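# Lift the ring off its stake and lay it in the blue tray

## Task

Remove the ring from the stake and set it down so it rests flat on the bottom of the blue tray, staying there after the robot lets go.

## Robot and tools

Robot: two 6-joint arms, left_arm and right_arm, each ending in a two-finger parallel gripper with a wrist camera (cam_left_wrist, cam_right_wrist, both 896x504 images). The arms face each other across the table. Base origins in the scene frame: left_arm (-0.005, +0.460, +0.128) m, quat_wxyz (+0.706, 0, 0, -0.708); right_arm (-0.015, -0.464, +0.124) m, quat_wxyz (+0.710, 0, 0, +0.704). Arm names do not match left/right in images.

Frames: the scene frame has its origin at the table centre, table surface at z = +0.020 m, +z up, left_arm on the +y side. Reported hand positions (m), quaternions and velocities (m/s, rad/s) are in each arm's own base frame and may be off by a few cm. Motion offsets are expressed along the axes of that arm's current Hand target. On a gripper, +x runs out along the fingers and the fingers close along y. end_effector_position is the point between the fingers, 3 to 4 cm short of the tips; only the final 1.5 cm of each pad is flat.

execute_actions(actions, cameras): actions is a list of actions; each action is a list of up to 15 rows, one row per 1/30 s step, and a short list repeats its last row to fill 15 steps (an action lasts 0.5 s). Every row is one list of 14 numbers in [-1, 1] covering both arms: left_arm dx, dy, dz, rx, ry, rz, opening, then right_arm in the same order. The six pose numbers are offsets, not poses: each row is measured from the Hand target at the start of that action, not from the previous row, and a new action or call starts from the updated Hand target, so repeating an offset moves further. Scale: 1.0 = 0.6 m for dx..dz and 180 degrees for rotation; rx, ry, rz form a single rotation vector. Six zeros re-request the current Hand target. opening is absolute: +1 fully open (0.080 m), -1 closed; empty fingers touch near -0.78. Closing fully takes about 0.6 s or more. cameras: list of names, ["all"], or []; by default images come only with an empty actions list. An empty list also reveals the scene number and fields otherwise omitted.

move(target, speed, blend, opening_speed, grip_force, blocking, cameras): drives both grippers in straight lines. target is one 14-number row (same layout and scale as above) or a list of up to 15 such rows; every row is an offset from the Hand targets at the move's start, not from the previous row. speed: m/s, 0.002 to 4.3, default 0.25 (rotation capped at twice that in rad/s); one value or one per row. blend: corner rounding in m for a list, default 0 meaning stop at each. opening_speed: opening change per second on the -1..1 scale, at least 0.2. grip_force: newtons per finger pad, 8 to 34, one value or one per arm; persists until changed. blocking=false returns after about 0.5 s while motion continues. Whole move is capped at 10 s. The result adds a move: line, e.g. done, off_target, moving, held, blocked or fault, plus limits=paced (pose clipped) or limits=held (steps withheld). blocked means that gripper stopped far from its goal, usually on an obstacle, and now holds still.

wait(seconds 0 to 10, cameras): lets time pass holding commands; returns early if a running move ends. stop(cameras): brakes a running move. zoom_image(camera, region): camera is cam_left_wrist or cam_right_wrist; region [x0, y0, x1, y1] in pixels of the latest image, max 504x504. read_manual(section="licences"): licence texts only. finished_scene(scene 1 to 3): ends the scene irreversibly; the ring must already rest flat in the tray with the robot clear.

Result lines: Hand target (last commanded pose after clipping; next offsets count from it), end_effector_position and quat, velocities (omitted when Joint velocities say within noise), Joint positions (the last number per arm is finger opening in m), grip_measured (opening on the command scale, error about 2 mm), grip_effort_n (motor effort, negative = closing, not pad force), Joint torques, External joint torques (push-back estimates), Tool commands, Motor temperatures, and MOTOR HOT, TORQUE FAULT, OVER-TEMPERATURE FAULT or OVER-SPEED FAULT lines. Action calls also list some intermediate positions.

Control notes: commanded orientation is clipped to 32 degrees from the measured one each step. Grippers often sag short or tilt, especially at long reach; check position and orientation after each move and send the remaining difference as an offset. To grasp, command about 0.08 below the grip_measured value at first contact. To leave a gripper unchanged, resend its current opening; 0 is a real command. To stop pressing into something, command the target back past the gripper.

Avoid: dropping the ring or releasing it while moving, letting anything leave the table, fast impacts or hard pushes, any contact or squeeze between the two arms (including grippers and wrist cameras), strain on the camera cables, paths passing near an arm's own base, large one-step jumps (over-speed), and prolonged stretched or loaded holds (heating toward 95 °C). Contact torque limits per joint (N m): waist 17.2, shoulder 21.3, elbow 21.3, wrist pitch 5.61, wrist yaw 5.59, wrist roll 5.24. Loose objects may occasionally be nudged. Camera intrinsics: cam_left_wrist fx=fy=462.265, cx=451.892, cy=255.163; cam_right_wrist fx=fy=464.771, cx=448.899, cy=249.924.

Each tool is called after "Request:" by a JSON object that holds its "name" and its "arguments".

## Session

Request:
{"name": "execute_actions", "arguments": {"actions": []}}

Scene clock: 0.00 s.
left_arm: end_effector_position=(+0.3106, -0.0253, +0.1904) grip_measured=+1.000 grip_effort_n=n/a end_effector_quat_wxyz=(+0.817, +0.288, +0.304, -0.397) | right_arm: end_effector_position=(+0.2024, +0.0663, +0.1705) grip_measured=+1.000 grip_effort_n=n/a end_effector_quat_wxyz=(+0.768, -0.130, +0.308, +0.547)
Joint positions: left_arm=[0.193 1.321 1.079 -0.824 0.595 1.132 0.08] | right_arm=[-0.273 1.205 0.889 -1.255 -0.907 -1.397 0.08]
Joint velocities: within noise
Joint torques (N m): no reading
External joint torques (N m): no reading
Motor temperatures (°C): left_arm=[29 29 30 30 33 32] | right_arm=[28 30 27 30 30 33]
Heat: left arm: hottest wrist yaw 33 °C (+0.0 °C/min); right arm: hottest wrist roll 33 °C (+0.0 °C/min).
Hand target: left_arm +0.3106, -0.0254, +0.1907; +0.817, +0.288, +0.303, -0.397 | right_arm +0.2026, +0.0665, +0.1711; +0.768, -0.131, +0.307, +0.547
Tool commands: left_gripper/opening=+1.0 right_gripper/opening=+1.0

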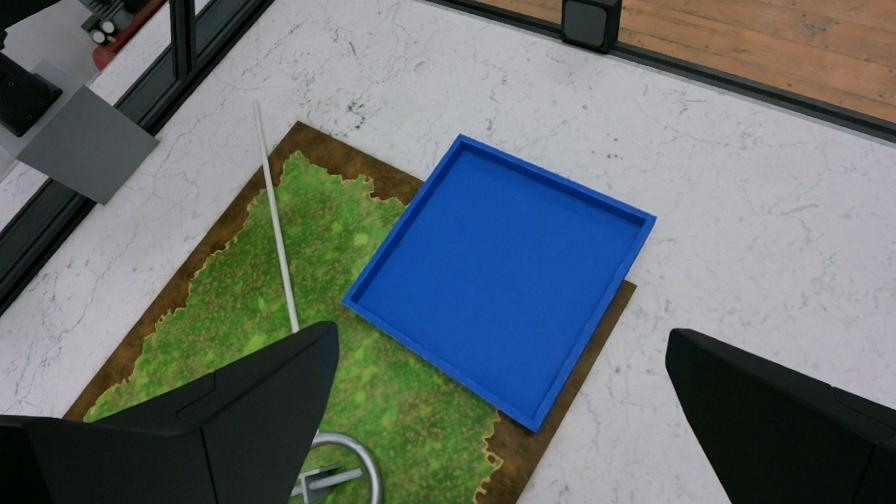

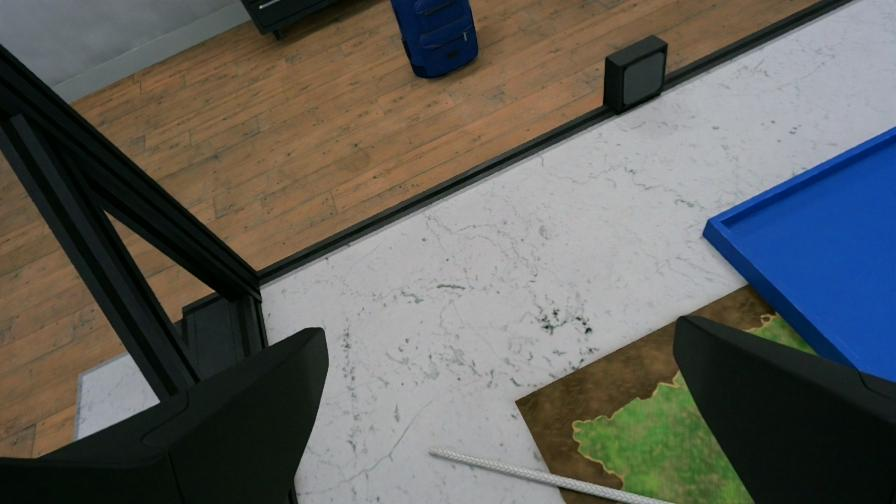

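Request:
{"name": "move", "arguments": {"target": [-0.142,-0.038,0.008,-0.306,0.122,0.121,1,0,0,0,0,0,0,1], "cameras": ["all"]}}

Scene clock: 17.03 s.
left_arm: end_effector_position=(+0.2492, -0.0005, +0.2492) grip_measured=+1.000 grip_effort_n=-2.1 end_effector_quat_wxyz=(+0.844, -0.001, +0.536, -0.002) | right_arm: end_effector_position=(+0.2024, +0.0663, +0.1705) grip_measured=+1.000 grip_effort_n=-0.7 end_effector_quat_wxyz=(+0.768, -0.130, +0.308, +0.547)
Joint positions: left_arm=[0.002 1.198 1.354 -1.288 0.006 0.001 0.08] | right_arm=[-0.273 1.205 0.889 -1.255 -0.907 -1.397 0.08]
Joint torques (N m): left_arm=[-0.21 -2.13 6.68 0.78 -0.18 -0.11] | right_arm=[-0.03 -2.9 4.71 0.53 -0.65 -0.02]
External joint torques (N m): left_arm=[-0.19 1.06 0.64 -0.26 -0.18 -0.11] | right_arm=[-0.04 -0.03 -0.83 0.25 -0.11 -0.02]
Heat: left arm: hottest wrist yaw 33 °C (+0.0 °C/min); right arm: hottest wrist roll 33 °C (+0.0 °C/min).
Hand target: left_arm +0.2504, -0.0003, +0.2503; +0.844, -0.001, +0.536, +0.000 | right_arm +0.2026, +0.0665, +0.1711; +0.768, -0.131, +0.307, +0.547
Off the commanded pose: left_arm 0.002 m, 0 deg | right_arm 0.001 m, 0 deg.
move: done

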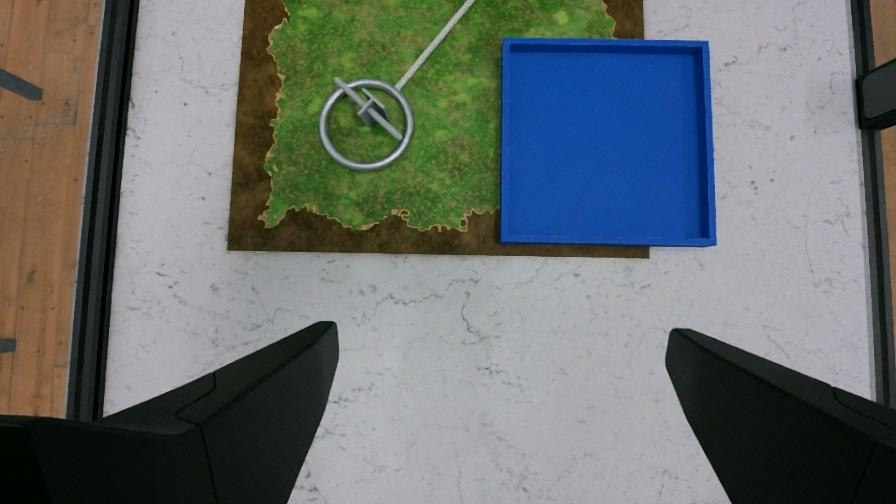

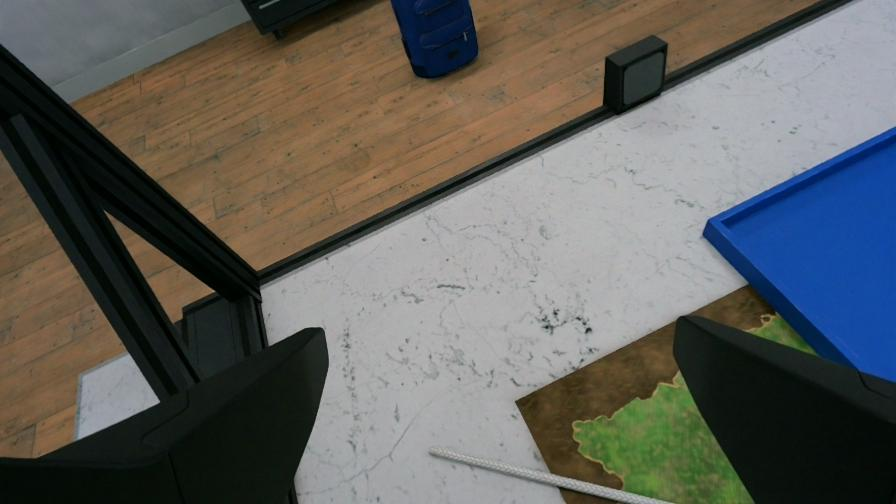

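Request:
{"name": "zoom_image", "arguments": {"camera": "cam_left_wrist", "region": [290, 50, 450, 200]}}

Scaled by 3.150 from the camera's 896x504 image, which has a finer 1280x720 frame.

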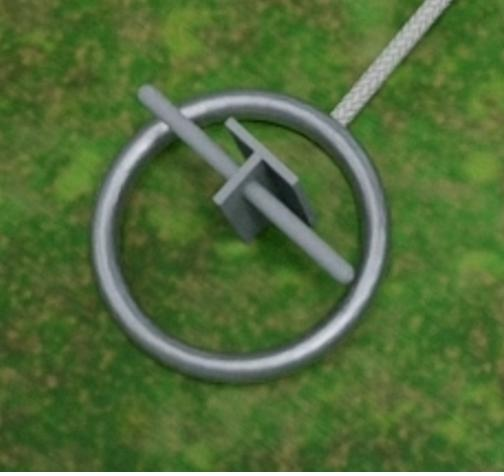

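Request:
{"name": "move", "arguments": {"target": [0.035,0.15,0.075,0,0,0,1,-0.173,-0.18,-0.148,0.181,-0.067,-0.335,1], "cameras": ["all"]}}

Request:
{"name": "zoom_image", "arguments": {"camera": "cam_right_wrist", "region": [250, 50, 650, 330]}}

Request:
{"name": "zoom_image", "arguments": {"camera": "cam_left_wrist", "region": [350, 50, 600, 300]}}

Scene clock: 51.20 s.
left_arm: end_effector_position=(+0.2974, +0.0889, +0.2496) grip_measured=+1.000 grip_effort_n=-2.1 end_effector_quat_wxyz=(+0.843, -0.001, +0.538, +0.002) | right_arm: end_effector_position=(+0.2515, -0.1010, +0.1542) grip_measured=+1.000 grip_effort_n=-0.7 end_effector_quat_wxyz=(+0.967, -0.003, +0.256, +0.000)
Joint positions: left_arm=[0.362 1.438 1.533 -1.256 0.148 0.327 0.08] | right_arm=[-0.696 0.89 0.493 -0.241 -0.59 -0.398 0.08]
Joint torques (N m): left_arm=[0.12 -3.62 6.71 1.07 0.27 0.14] | right_arm=[0.24 -2.36 4.53 1.96 -0.16 0.19]
External joint torques (N m): left_arm=[0.12 1.4 0.61 0.06 0.17 0.13] | right_arm=[0.25 -0.43 -2.11 0.54 0.06 0.19]
Heat: left arm: hottest elbow 33 °C (+3.5 °C/min); right arm: hottest wrist roll 33 °C (+0.0 °C/min).
Hand target: left_arm +0.3000, +0.0898, +0.2502; +0.844, -0.001, +0.536, +0.000 | right_arm +0.2505, -0.0998, +0.1514; +0.966, +0.000, +0.258, +0.000
Off the commanded pose: left_arm 0.003 m, 0 deg | right_arm 0.003 m, 0 deg.
move: done

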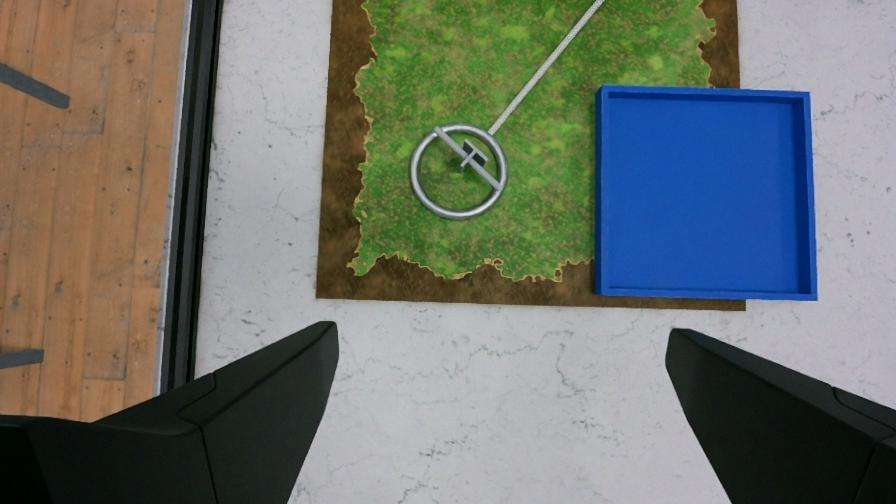

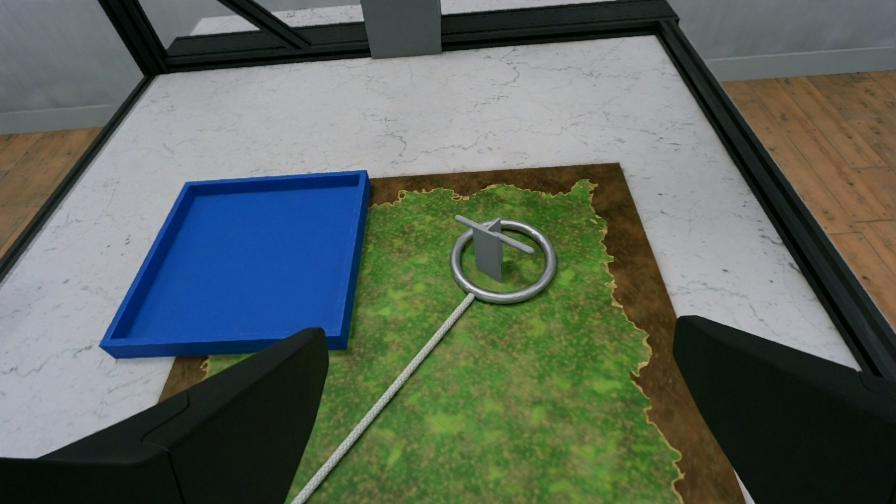

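Scaled by 1.260 from the camera's 896x504 image, which has a finer 1280x720 frame.

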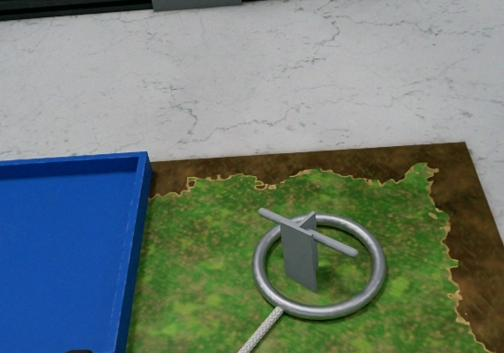

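Scaled by 2.016 from the camera's 896x504 image, which has a finer 1280x720 frame.

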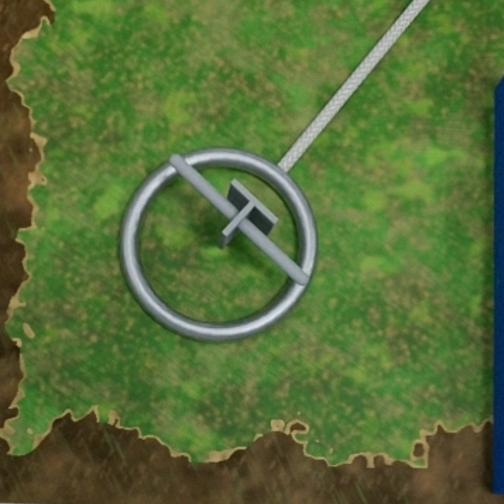

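Request:
{"name": "move", "arguments": {"target": [0.399,0.052,0.002,-0.239,0.080,0.075,-0.2,0,0,0,0,0,0,1], "cameras": ["all"]}}

Request:
{"name": "zoom_image", "arguments": {"camera": "cam_left_wrist", "region": [250, 0, 750, 500]}}

Request:
{"name": "zoom_image", "arguments": {"camera": "cam_right_wrist", "region": [400, 80, 650, 330]}}

Scene clock: 114.83 s.
left_arm: end_effector_position=(+0.4016, +0.1206, +0.0376) grip_measured=-0.196 grip_effort_n=-19.8 end_effector_quat_wxyz=(+0.710, -0.249, +0.592, +0.290) | right_arm: end_effector_position=(+0.2515, -0.1010, +0.1542) grip_measured=+1.000 grip_effort_n=-0.7 end_effector_quat_wxyz=(+0.967, -0.003, +0.256, +0.000)
Joint positions: left_arm=[0.264 2.071 1.497 -0.839 -0.078 -0.514 0.026] | right_arm=[-0.696 0.89 0.493 -0.241 -0.59 -0.398 0.08]
Joint torques (N m): left_arm=[-0.18 -7.21 6.17 0.45 -0.3 -0.14] | right_arm=[0.24 -2.41 4.57 1.98 -0.12 0.16]
External joint torques (N m): left_arm=[-0.18 2.28 0.38 -0.17 -0.21 -0.14] | right_arm=[0.24 -0.47 -2.11 0.54 0.1 0.15]
Motor temperatures (°C): left_arm=[29 32 35 33 33 32] | right_arm=[28 31 32 33 30 33]
Heat: left arm: hottest elbow 35 °C (+2.0 °C/min); right arm: hottest wrist pitch 33 °C (+3.0 °C/min).
Hand target: left_arm +0.4028, +0.1208, +0.0340; +0.707, -0.247, +0.594, +0.292 | right_arm +0.2505, -0.0998, +0.1514; +0.966, +0.000, +0.258, +0.000
Off the commanded pose: left_arm 0.004 m, 1 deg | right_arm 0.003 m, 0 deg.
move: done

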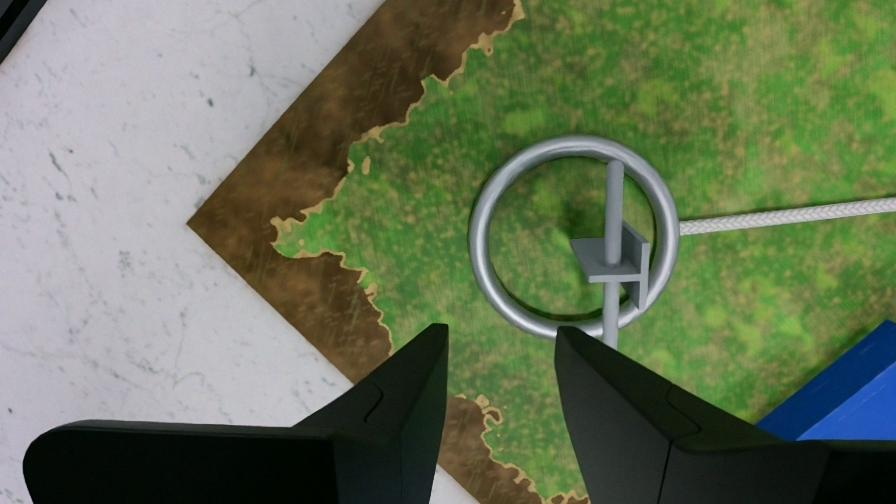

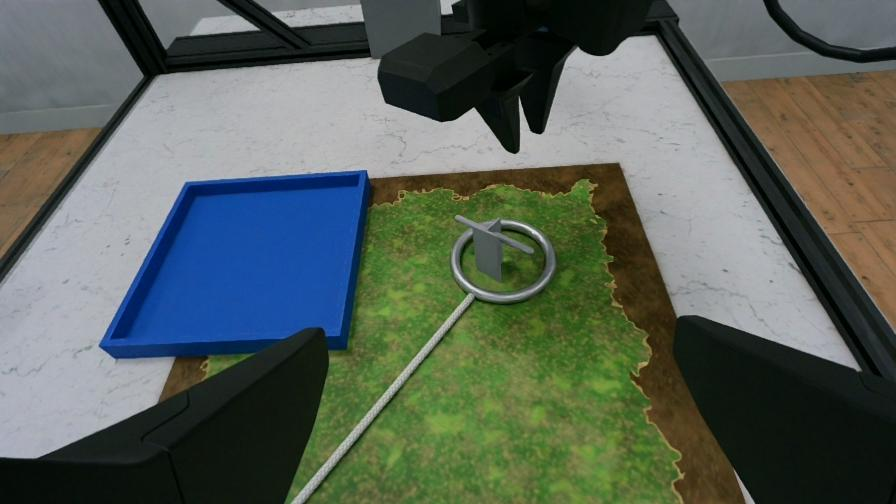

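Scaled by 1.008 from the camera's 896x504 image, which has a finer 1280x720 frame.

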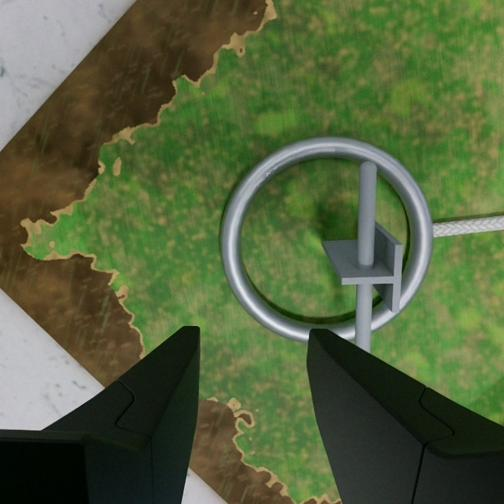

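Scaled by 2.016 from the camera's 896x504 image, which has a finer 1280x720 frame.

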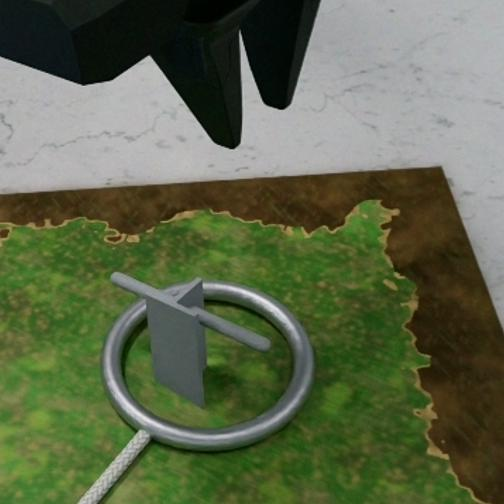

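Request:
{"name": "move", "arguments": {"target": [0.1725,-0.002,-0.019,0,0,0,-0.2,0,0,0,0,0,0,1], "cameras": ["all"], "speed": 0.12}}

Request:
{"name": "zoom_image", "arguments": {"camera": "cam_right_wrist", "region": [400, 130, 650, 330]}}

Scene clock: 132.37 s.
left_arm: end_effector_position=(+0.4114, +0.1236, -0.0634) grip_measured=-0.196 grip_effort_n=-19.8 end_effector_quat_wxyz=(+0.712, -0.249, +0.590, +0.290) | right_arm: end_effector_position=(+0.2515, -0.1010, +0.1542) grip_measured=+1.000 grip_effort_n=-0.7 end_effector_quat_wxyz=(+0.967, -0.003, +0.256, +0.000)
Joint positions: left_arm=[0.264 2.283 1.395 -0.519 -0.079 -0.514 0.026] | right_arm=[-0.696 0.89 0.493 -0.241 -0.59 -0.398 0.08]
Joint torques (N m): left_arm=[0.11 -7.75 4.17 0.74 -0.27 0.04] | right_arm=[0.21 -2.36 4.5 1.97 -0.14 0.15]
External joint torques (N m): left_arm=[0.04 2.29 -0.8 0.13 -0.18 0.04] | right_arm=[0.19 -0.43 -2.15 0.55 0.09 0.15]
Heat: left arm: hottest elbow 37 °C (+3.0 °C/min); right arm: hottest wrist pitch 33 °C (+1.0 °C/min).
Hand target: left_arm +0.4082, +0.1244, -0.0700; +0.707, -0.247, +0.594, +0.292 | right_arm +0.2505, -0.0998, +0.1514; +0.966, +0.000, +0.258, +0.000
Off the commanded pose: left_arm 0.007 m, 1 deg | right_arm 0.003 m, 0 deg.
move: done

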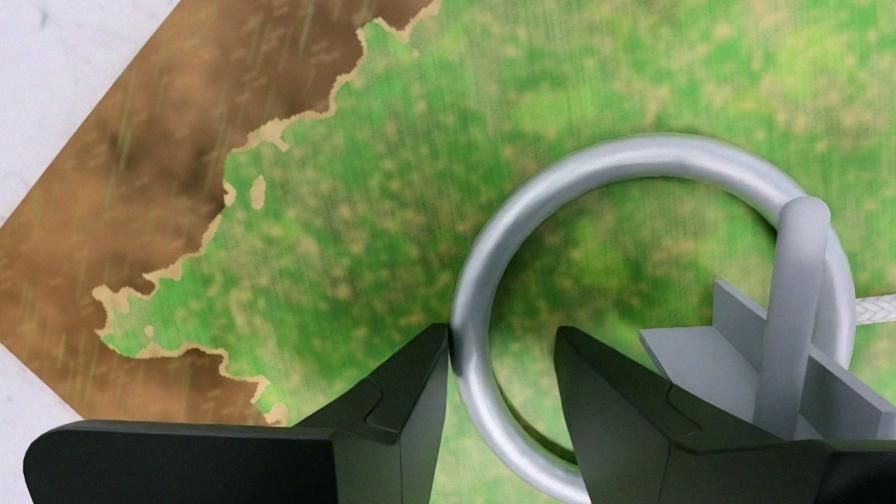

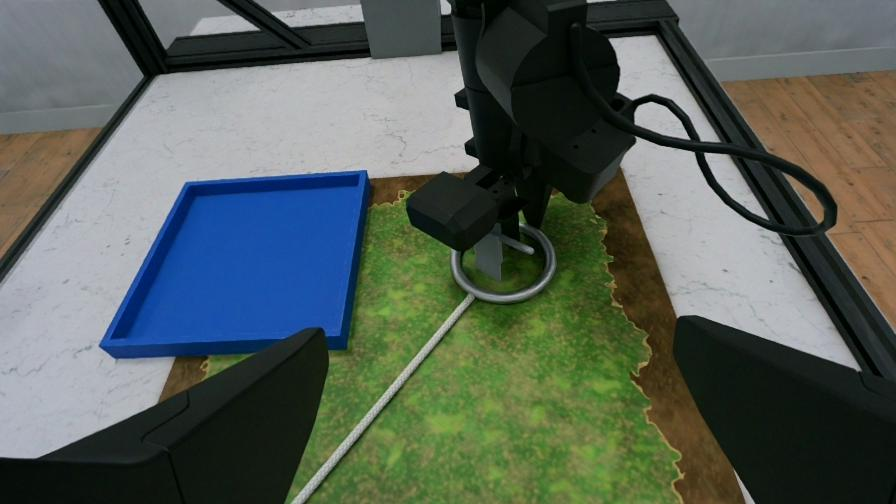

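Scaled by 2.016 from the camera's 896x504 image, which has a finer 1280x720 frame.

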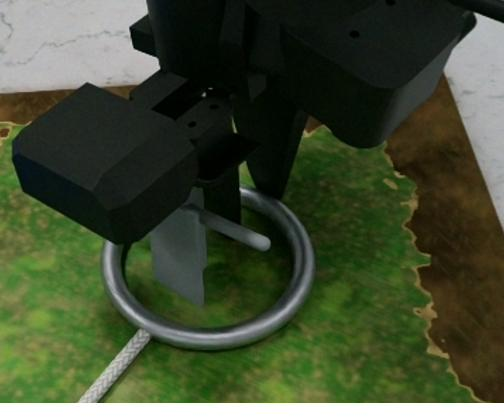

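Request:
{"name": "move", "arguments": {"target": [[0,0.0125,0,0,0,0,-0.2,0,0,0,0,0,0,1],[0,0.0125,0,0,0,0,-0.9,0,0,0,0,0,0,1]], "cameras": ["all"], "speed": 0.08, "opening_speed": 1}}

Scene clock: 142.43 s.
left_arm: end_effector_position=(+0.4089, +0.1281, -0.0657) grip_measured=-0.618 grip_effort_n=-83.5 end_effector_quat_wxyz=(+0.713, -0.249, +0.589, +0.288) | right_arm: end_effector_position=(+0.2515, -0.1010, +0.1542) grip_measured=+1.000 grip_effort_n=-0.7 end_effector_quat_wxyz=(+0.967, -0.003, +0.256, +0.000)
Joint positions: left_arm=[0.277 2.283 1.384 -0.503 -0.075 -0.5 0.007] | right_arm=[-0.696 0.89 0.493 -0.241 -0.59 -0.398 0.08]
Joint torques (N m): left_arm=[0.36 -8.95 3.17 0.45 -0.3 0.1] | right_arm=[0.25 -2.3 4.51 1.98 -0.14 0.17]
External joint torques (N m): left_arm=[0.35 1.16 -1.82 -0.18 -0.22 0.1] | right_arm=[0.25 -0.36 -2.16 0.54 0.08 0.16]
Heat: left arm: hottest elbow 36 °C (+2.0 °C/min); right arm: hottest wrist pitch 33 °C (+1.0 °C/min).
Hand target: left_arm +0.4030, +0.1297, -0.0700; +0.707, -0.247, +0.594, +0.292 | right_arm +0.2505, -0.0998, +0.1514; +0.966, +0.000, +0.258, +0.000
Off the commanded pose: left_arm 0.008 m, 1 deg | right_arm 0.003 m, 0 deg.
move: done

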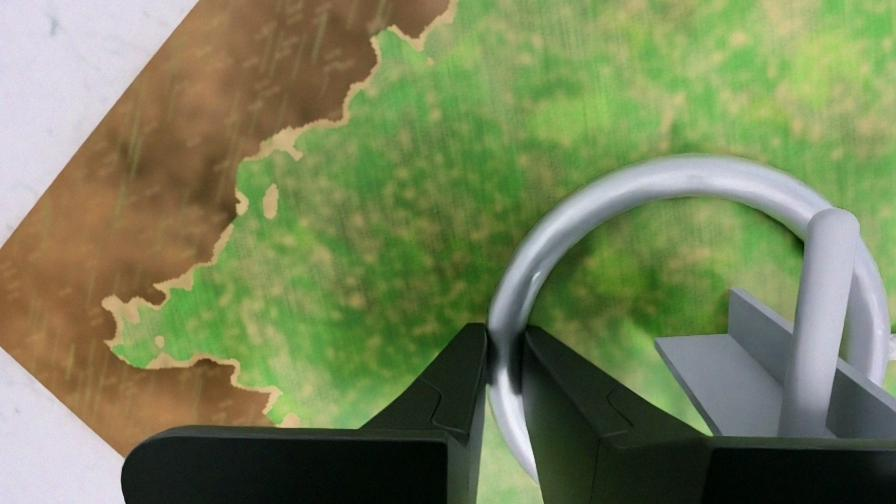

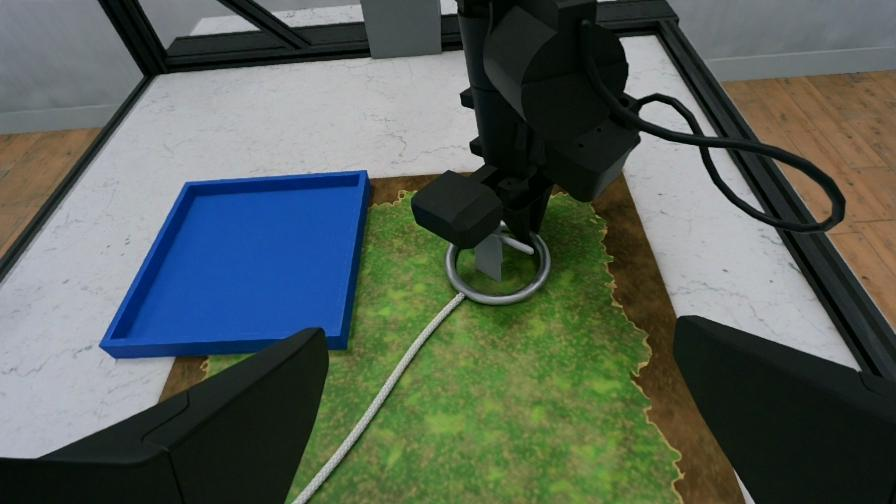

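Request:
{"name": "move", "arguments": {"target": [[-0.0225,0.0125,0.026,0,0,0,-0.9,0,0,0,0,0,0,1],[-0.0333,0.0125,0.0033,0,-0.167,0,-0.9,0,0,0,0,0,0,1],[-0.071,0.0125,0.010,0,-0.167,0,-0.9,0,0,0,0,0,0,1]], "cameras": ["all"], "speed": 0.1}}

Request:
{"name": "zoom_image", "arguments": {"camera": "cam_right_wrist", "region": [400, 130, 650, 330]}}

Scene clock: 187.90 s.
left_arm: end_effector_position=(+0.3928, +0.1321, -0.0356) grip_measured=-0.618 grip_effort_n=-83.5 end_effector_quat_wxyz=(+0.833, -0.163, +0.402, +0.345) | right_arm: end_effector_position=(+0.2515, -0.1010, +0.1542) grip_measured=+1.000 grip_effort_n=-0.7 end_effector_quat_wxyz=(+0.967, -0.003, +0.256, +0.000)
Joint positions: left_arm=[0.198 2.048 0.895 0.168 -0.355 -0.475 0.007] | right_arm=[-0.696 0.89 0.493 -0.241 -0.59 -0.398 0.08]
Joint torques (N m): left_arm=[0.06 -9.55 4.68 1.09 -0.51 0.05] | right_arm=[0.18 -2.3 4.49 1.97 -0.14 0.16]
External joint torques (N m): left_arm=[0.06 -1.37 0.09 -0.12 -0.29 0.05] | right_arm=[0.19 -0.36 -2.15 0.54 0.08 0.16]
Motor temperatures (°C): left_arm=[29 38 34 32 33 32] | right_arm=[28 31 33 34 30 33]
Heat: left arm: hottest shoulder 38 °C (+4.0 °C/min); right arm: hottest wrist pitch 34 °C (+1.0 °C/min).
Hand target: left_arm +0.3966, +0.1341, -0.0270; +0.837, -0.163, +0.391, +0.346 | right_arm +0.2505, -0.0998, +0.1514; +0.966, +0.000, +0.258, +0.000
Off the commanded pose: left_arm 0.010 m, 1 deg | right_arm 0.003 m, 0 deg.
move: off_target (left_arm)

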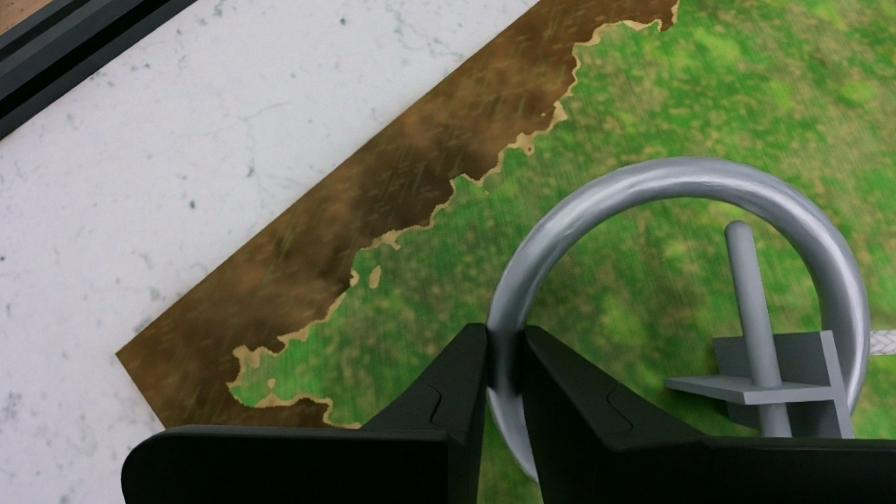

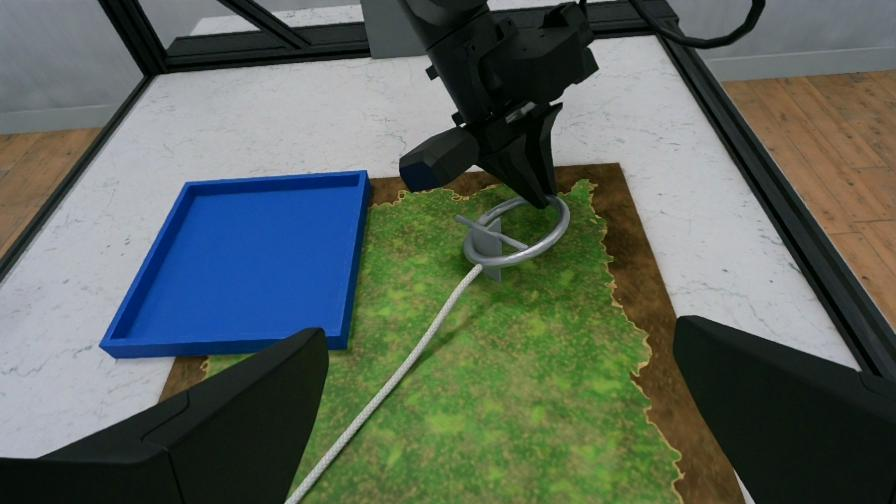

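Scaled by 2.016 from the camera's 896x504 image, which has a finer 1280x720 frame.

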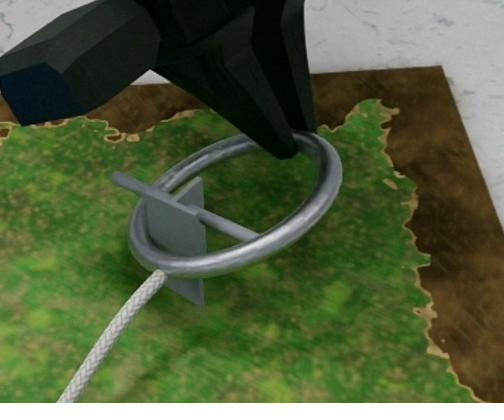

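Request:
{"name": "move", "arguments": {"target": [-0.021,0,-0.043,0,0,0,-0.9,0,0,0,0,0,0,1], "cameras": ["all"], "speed": 0.08}}

Request:
{"name": "zoom_image", "arguments": {"camera": "cam_right_wrist", "region": [400, 130, 650, 330]}}

Scene clock: 197.37 s.
left_arm: end_effector_position=(+0.3776, +0.1153, -0.0379) grip_measured=-0.618 grip_effort_n=-83.5 end_effector_quat_wxyz=(+0.835, -0.163, +0.395, +0.346) | right_arm: end_effector_position=(+0.2515, -0.1010, +0.1542) grip_measured=+1.000 grip_effort_n=-0.7 end_effector_quat_wxyz=(+0.967, -0.003, +0.256, +0.000)
Joint positions: left_arm=[0.153 2.012 0.807 0.218 -0.384 -0.514 0.007] | right_arm=[-0.696 0.89 0.493 -0.241 -0.59 -0.398 0.08]
Joint torques (N m): left_arm=[-0.32 -8.9 2.87 1.23 -0.44 -0.06] | right_arm=[0.25 -2.37 4.55 1.97 -0.14 0.17]
External joint torques (N m): left_arm=[-0.34 -1.28 -1.44 0.05 -0.21 -0.06] | right_arm=[0.26 -0.38 -2.15 0.53 0.09 0.17]
Heat: left arm: hottest shoulder 41 °C (+7.1 °C/min); right arm: hottest wrist pitch 34 °C (+1.0 °C/min).
Hand target: left_arm +0.3770, +0.1144, -0.0338; +0.837, -0.163, +0.391, +0.346 | right_arm +0.2505, -0.0998, +0.1514; +0.966, +0.000, +0.258, +0.000
Off the commanded pose: left_arm 0.004 m, 1 deg | right_arm 0.003 m, 0 deg.
move: done

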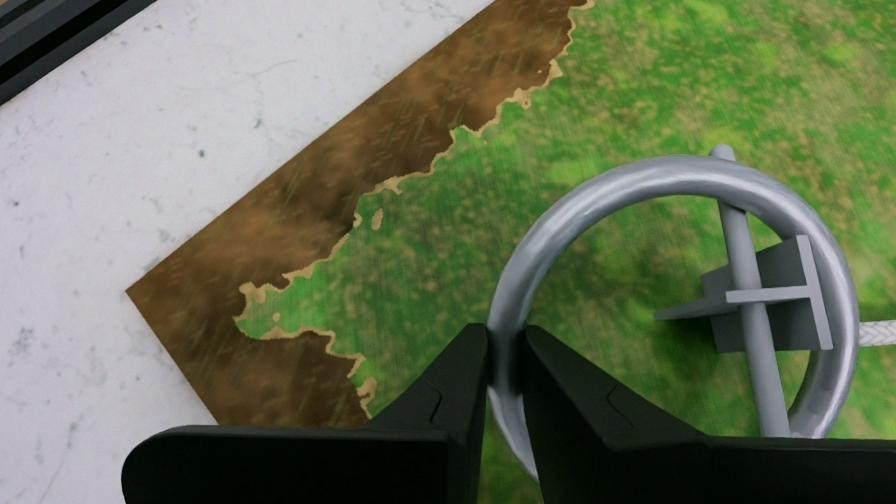

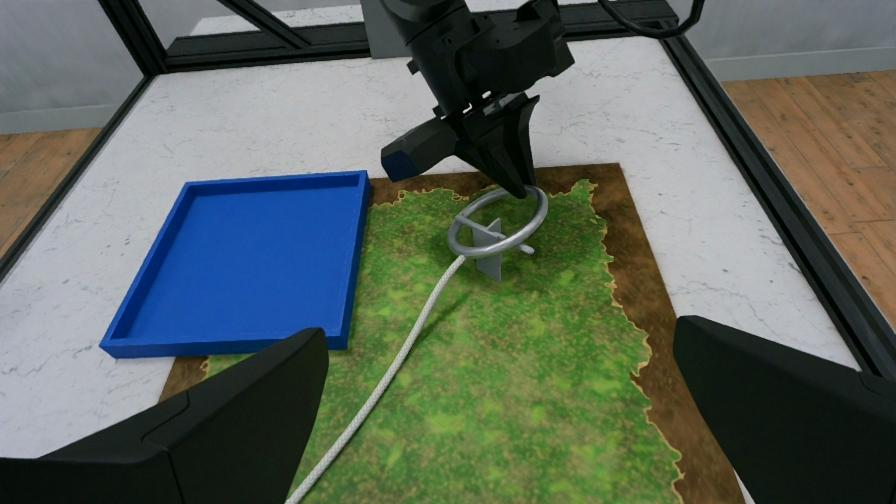

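Scaled by 2.016 from the camera's 896x504 image, which has a finer 1280x720 frame.

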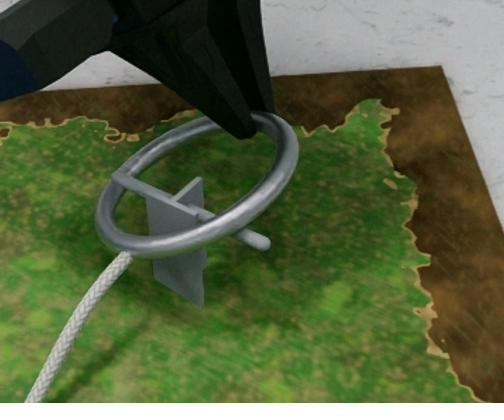

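Request:
{"name": "move", "arguments": {"target": [[-0.013,-0.008,-0.015,0,0,0,-0.9,0,0,0,0,0,0,1],[-0.051,-0.008,0.017,0,0,0,-0.9,0,0,0,0,0,0,1]], "cameras": ["all"], "speed": 0.07}}

Request:
{"name": "zoom_image", "arguments": {"camera": "cam_right_wrist", "region": [400, 130, 650, 330]}}

Scene clock: 212.63 s.
left_arm: end_effector_position=(+0.3743, +0.0997, -0.0087) grip_measured=-0.618 grip_effort_n=-83.5 end_effector_quat_wxyz=(+0.838, -0.165, +0.394, +0.340) | right_arm: end_effector_position=(+0.2515, -0.1010, +0.1542) grip_measured=+1.000 grip_effort_n=-0.7 end_effector_quat_wxyz=(+0.967, -0.003, +0.256, +0.000)
Joint positions: left_arm=[0.109 1.894 0.803 0.098 -0.398 -0.549 0.007] | right_arm=[-0.696 0.89 0.493 -0.241 -0.59 -0.398 0.08]
Joint torques (N m): left_arm=[0.34 -8.78 3.97 0.26 -0.68 0.01] | right_arm=[0.19 -2.42 4.48 1.96 -0.14 0.15]
External joint torques (N m): left_arm=[0.26 -1.45 -0.89 -0.93 -0.43 0.01] | right_arm=[0.2 -0.5 -2.15 0.54 0.08 0.15]
Heat: left arm: hottest shoulder 42 °C (+7.0 °C/min); right arm: hottest wrist pitch 34 °C (+0.0 °C/min).
Hand target: left_arm +0.3719, +0.1026, -0.0039; +0.837, -0.163, +0.391, +0.346 | right_arm +0.2505, -0.0998, +0.1514; +0.966, +0.000, +0.258, +0.000
Off the commanded pose: left_arm 0.006 m, 1 deg | right_arm 0.003 m, 0 deg.
move: done

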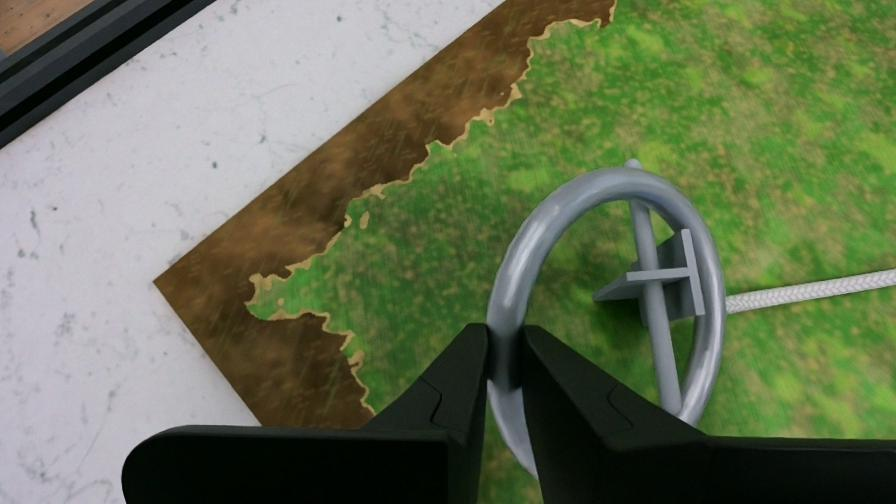

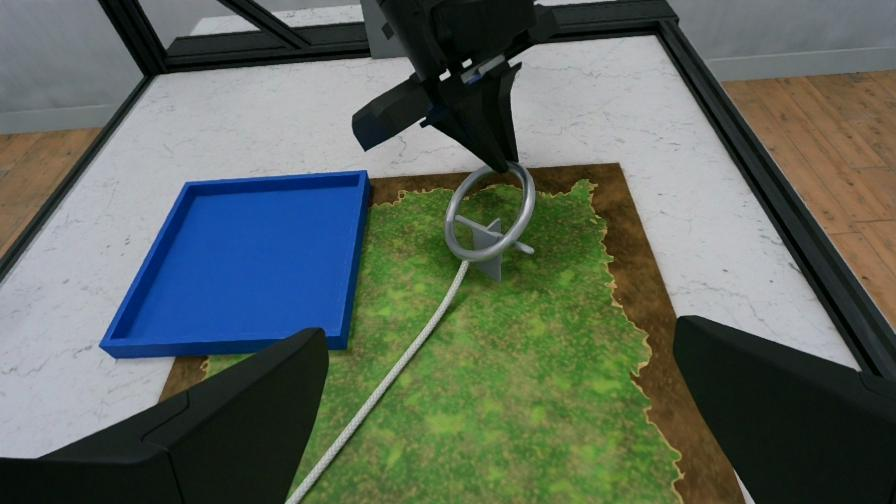

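Scaled by 2.016 from the camera's 896x504 image, which has a finer 1280x720 frame.

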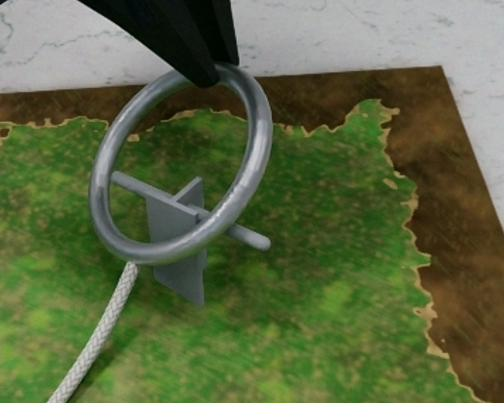

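Request:
{"name": "move", "arguments": {"target": [-0.003,0,-0.030,0,0,0,-0.9,0,0,0,0,0,0,1], "cameras": ["all"], "speed": 0.07}}

Request:
{"name": "zoom_image", "arguments": {"camera": "cam_right_wrist", "region": [400, 130, 650, 330]}}

Scene clock: 222.37 s.
left_arm: end_effector_position=(+0.3716, +0.0917, -0.0109) grip_measured=-0.618 grip_effort_n=-83.5 end_effector_quat_wxyz=(+0.842, -0.170, +0.382, +0.340) | right_arm: end_effector_position=(+0.2515, -0.1010, +0.1542) grip_measured=+1.000 grip_effort_n=-0.7 end_effector_quat_wxyz=(+0.967, -0.003, +0.256, +0.000)
Joint positions: left_arm=[0.083 1.889 0.767 0.145 -0.414 -0.577 0.007] | right_arm=[-0.696 0.89 0.493 -0.241 -0.59 -0.398 0.08]
Joint torques (N m): left_arm=[-0.2 -7.84 1.58 0.16 -0.73 -0.03] | right_arm=[0.14 -2.4 4.54 1.97 -0.14 0.16]
External joint torques (N m): left_arm=[-0.19 -0.65 -3.16 -1.05 -0.49 -0.03] | right_arm=[0.15 -0.42 -2.21 0.51 0.08 0.16]
Motor temperatures (°C): left_arm=[29 43 34 32 33 32] | right_arm=[28 31 33 34 30 33]
Heat: left arm: hottest shoulder 43 °C (+7.1 °C/min); right arm: hottest wrist pitch 34 °C (+0.0 °C/min).
Hand target: left_arm +0.3613, +0.0920, -0.0141; +0.837, -0.163, +0.391, +0.346 | right_arm +0.2505, -0.0998, +0.1514; +0.966, +0.000, +0.258, +0.000
Off the commanded pose: left_arm 0.011 m, 2 deg | right_arm 0.003 m, 0 deg.
move: off_target (left_arm)

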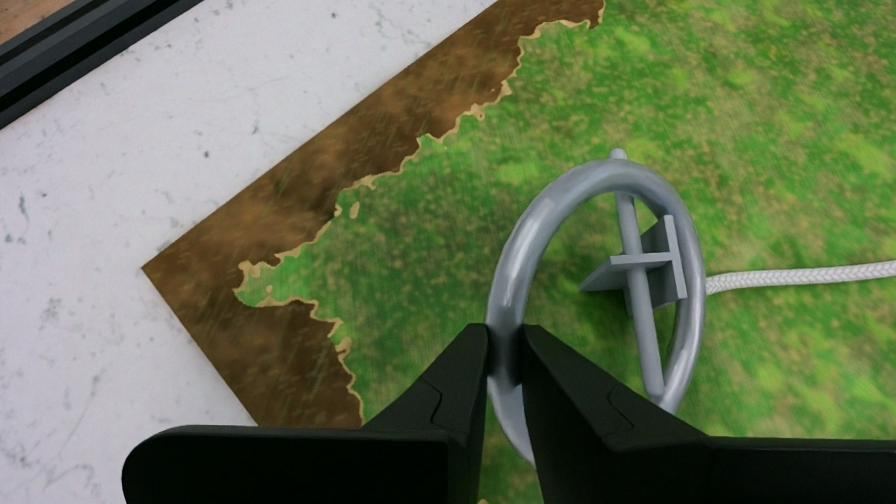

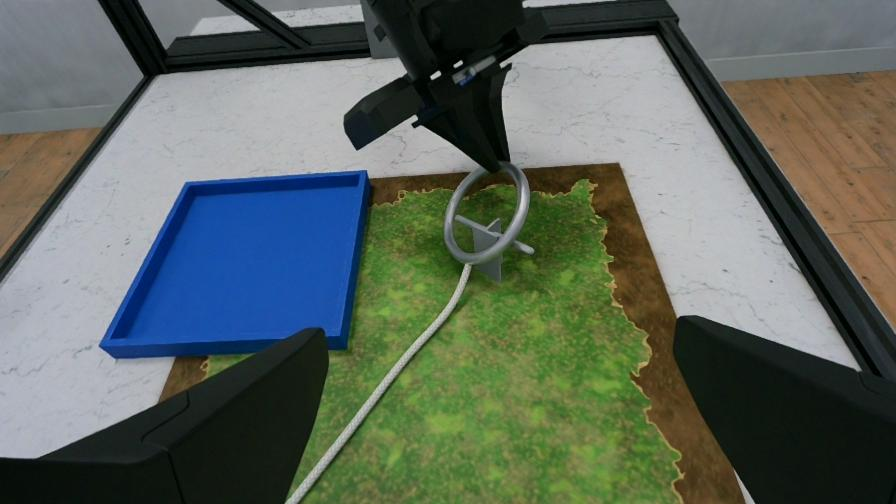

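Scaled by 2.016 from the camera's 896x504 image, which has a finer 1280x720 frame.

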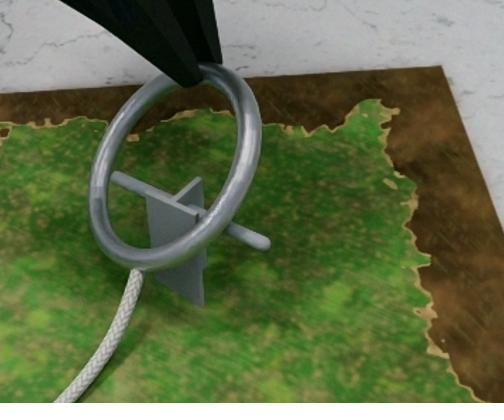

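Request:
{"name": "move", "arguments": {"target": [[0.005,-0.016,0.008,0,0,0,-0.9,0,0,0,0,0,0,1],[0.005,-0.018,0.006,-0.071,0,-0.085,-0.9,0,0,0,0,0,0,1]], "cameras": ["all"], "speed": 0.1}}

Request:
{"name": "zoom_image", "arguments": {"camera": "cam_right_wrist", "region": [400, 130, 650, 330]}}

Scene clock: 248.90 s.
left_arm: end_effector_position=(+0.3705, +0.0875, -0.0196) grip_measured=-0.618 grip_effort_n=-83.5 end_effector_quat_wxyz=(+0.850, -0.301, +0.334, +0.276) | right_arm: end_effector_position=(+0.2515, -0.1010, +0.1542) grip_measured=+1.000 grip_effort_n=-0.7 end_effector_quat_wxyz=(+0.967, -0.003, +0.256, +0.000)
Joint positions: left_arm=[0.169 1.883 0.632 0.414 -0.159 -0.677 0.007] | right_arm=[-0.696 0.89 0.493 -0.241 -0.59 -0.398 0.08]
Joint torques (N m): left_arm=[0.06 -7.9 3.44 1.75 0.01 -0.1] | right_arm=[0.19 -2.32 4.49 1.97 -0.13 0.17]
External joint torques (N m): left_arm=[0.07 -1.23 -0.86 0.39 0.11 -0.12] | right_arm=[0.17 -0.36 -2.22 0.52 0.1 0.17]
Heat: left arm: hottest shoulder 41 °C (+2.0 °C/min); right arm: hottest wrist pitch 35 °C (+1.0 °C/min).
Hand target: left_arm +0.3724, +0.0878, -0.0139; +0.852, -0.305, +0.325, +0.273 | right_arm +0.2505, -0.0998, +0.1514; +0.966, +0.000, +0.258, +0.000
Off the commanded pose: left_arm 0.006 m, 1 deg | right_arm 0.003 m, 0 deg.
move: done

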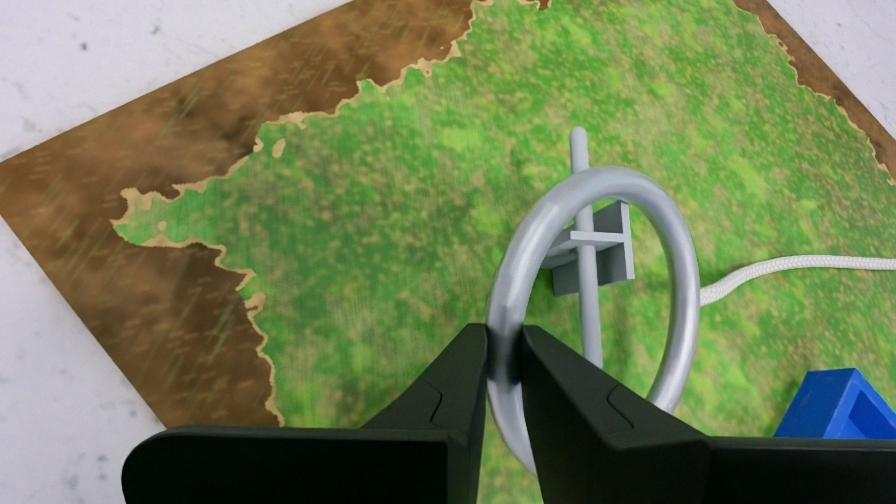

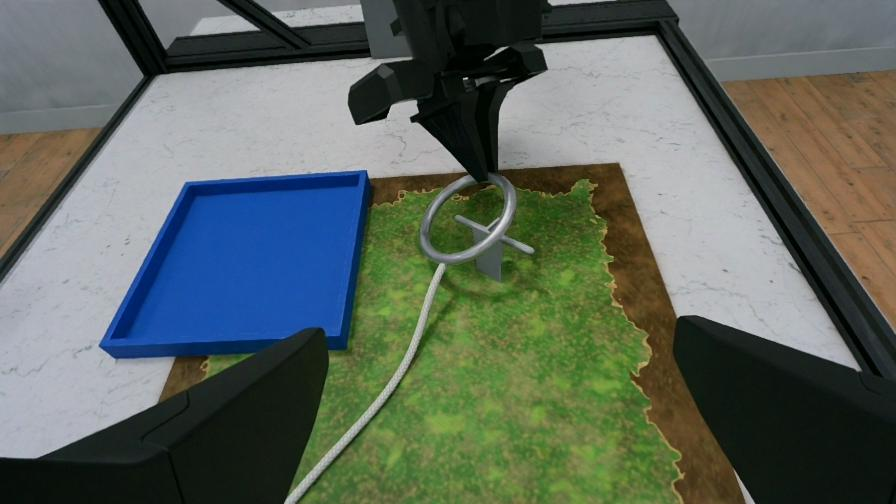

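Scaled by 2.016 from the camera's 896x504 image, which has a finer 1280x720 frame.

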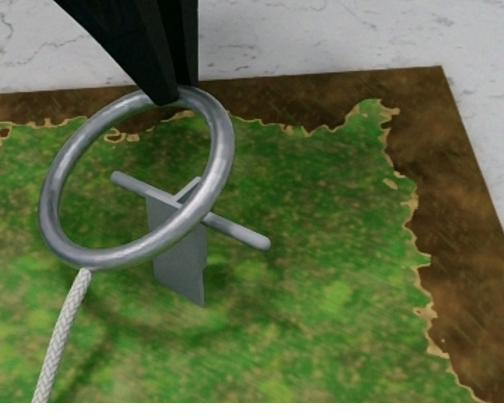

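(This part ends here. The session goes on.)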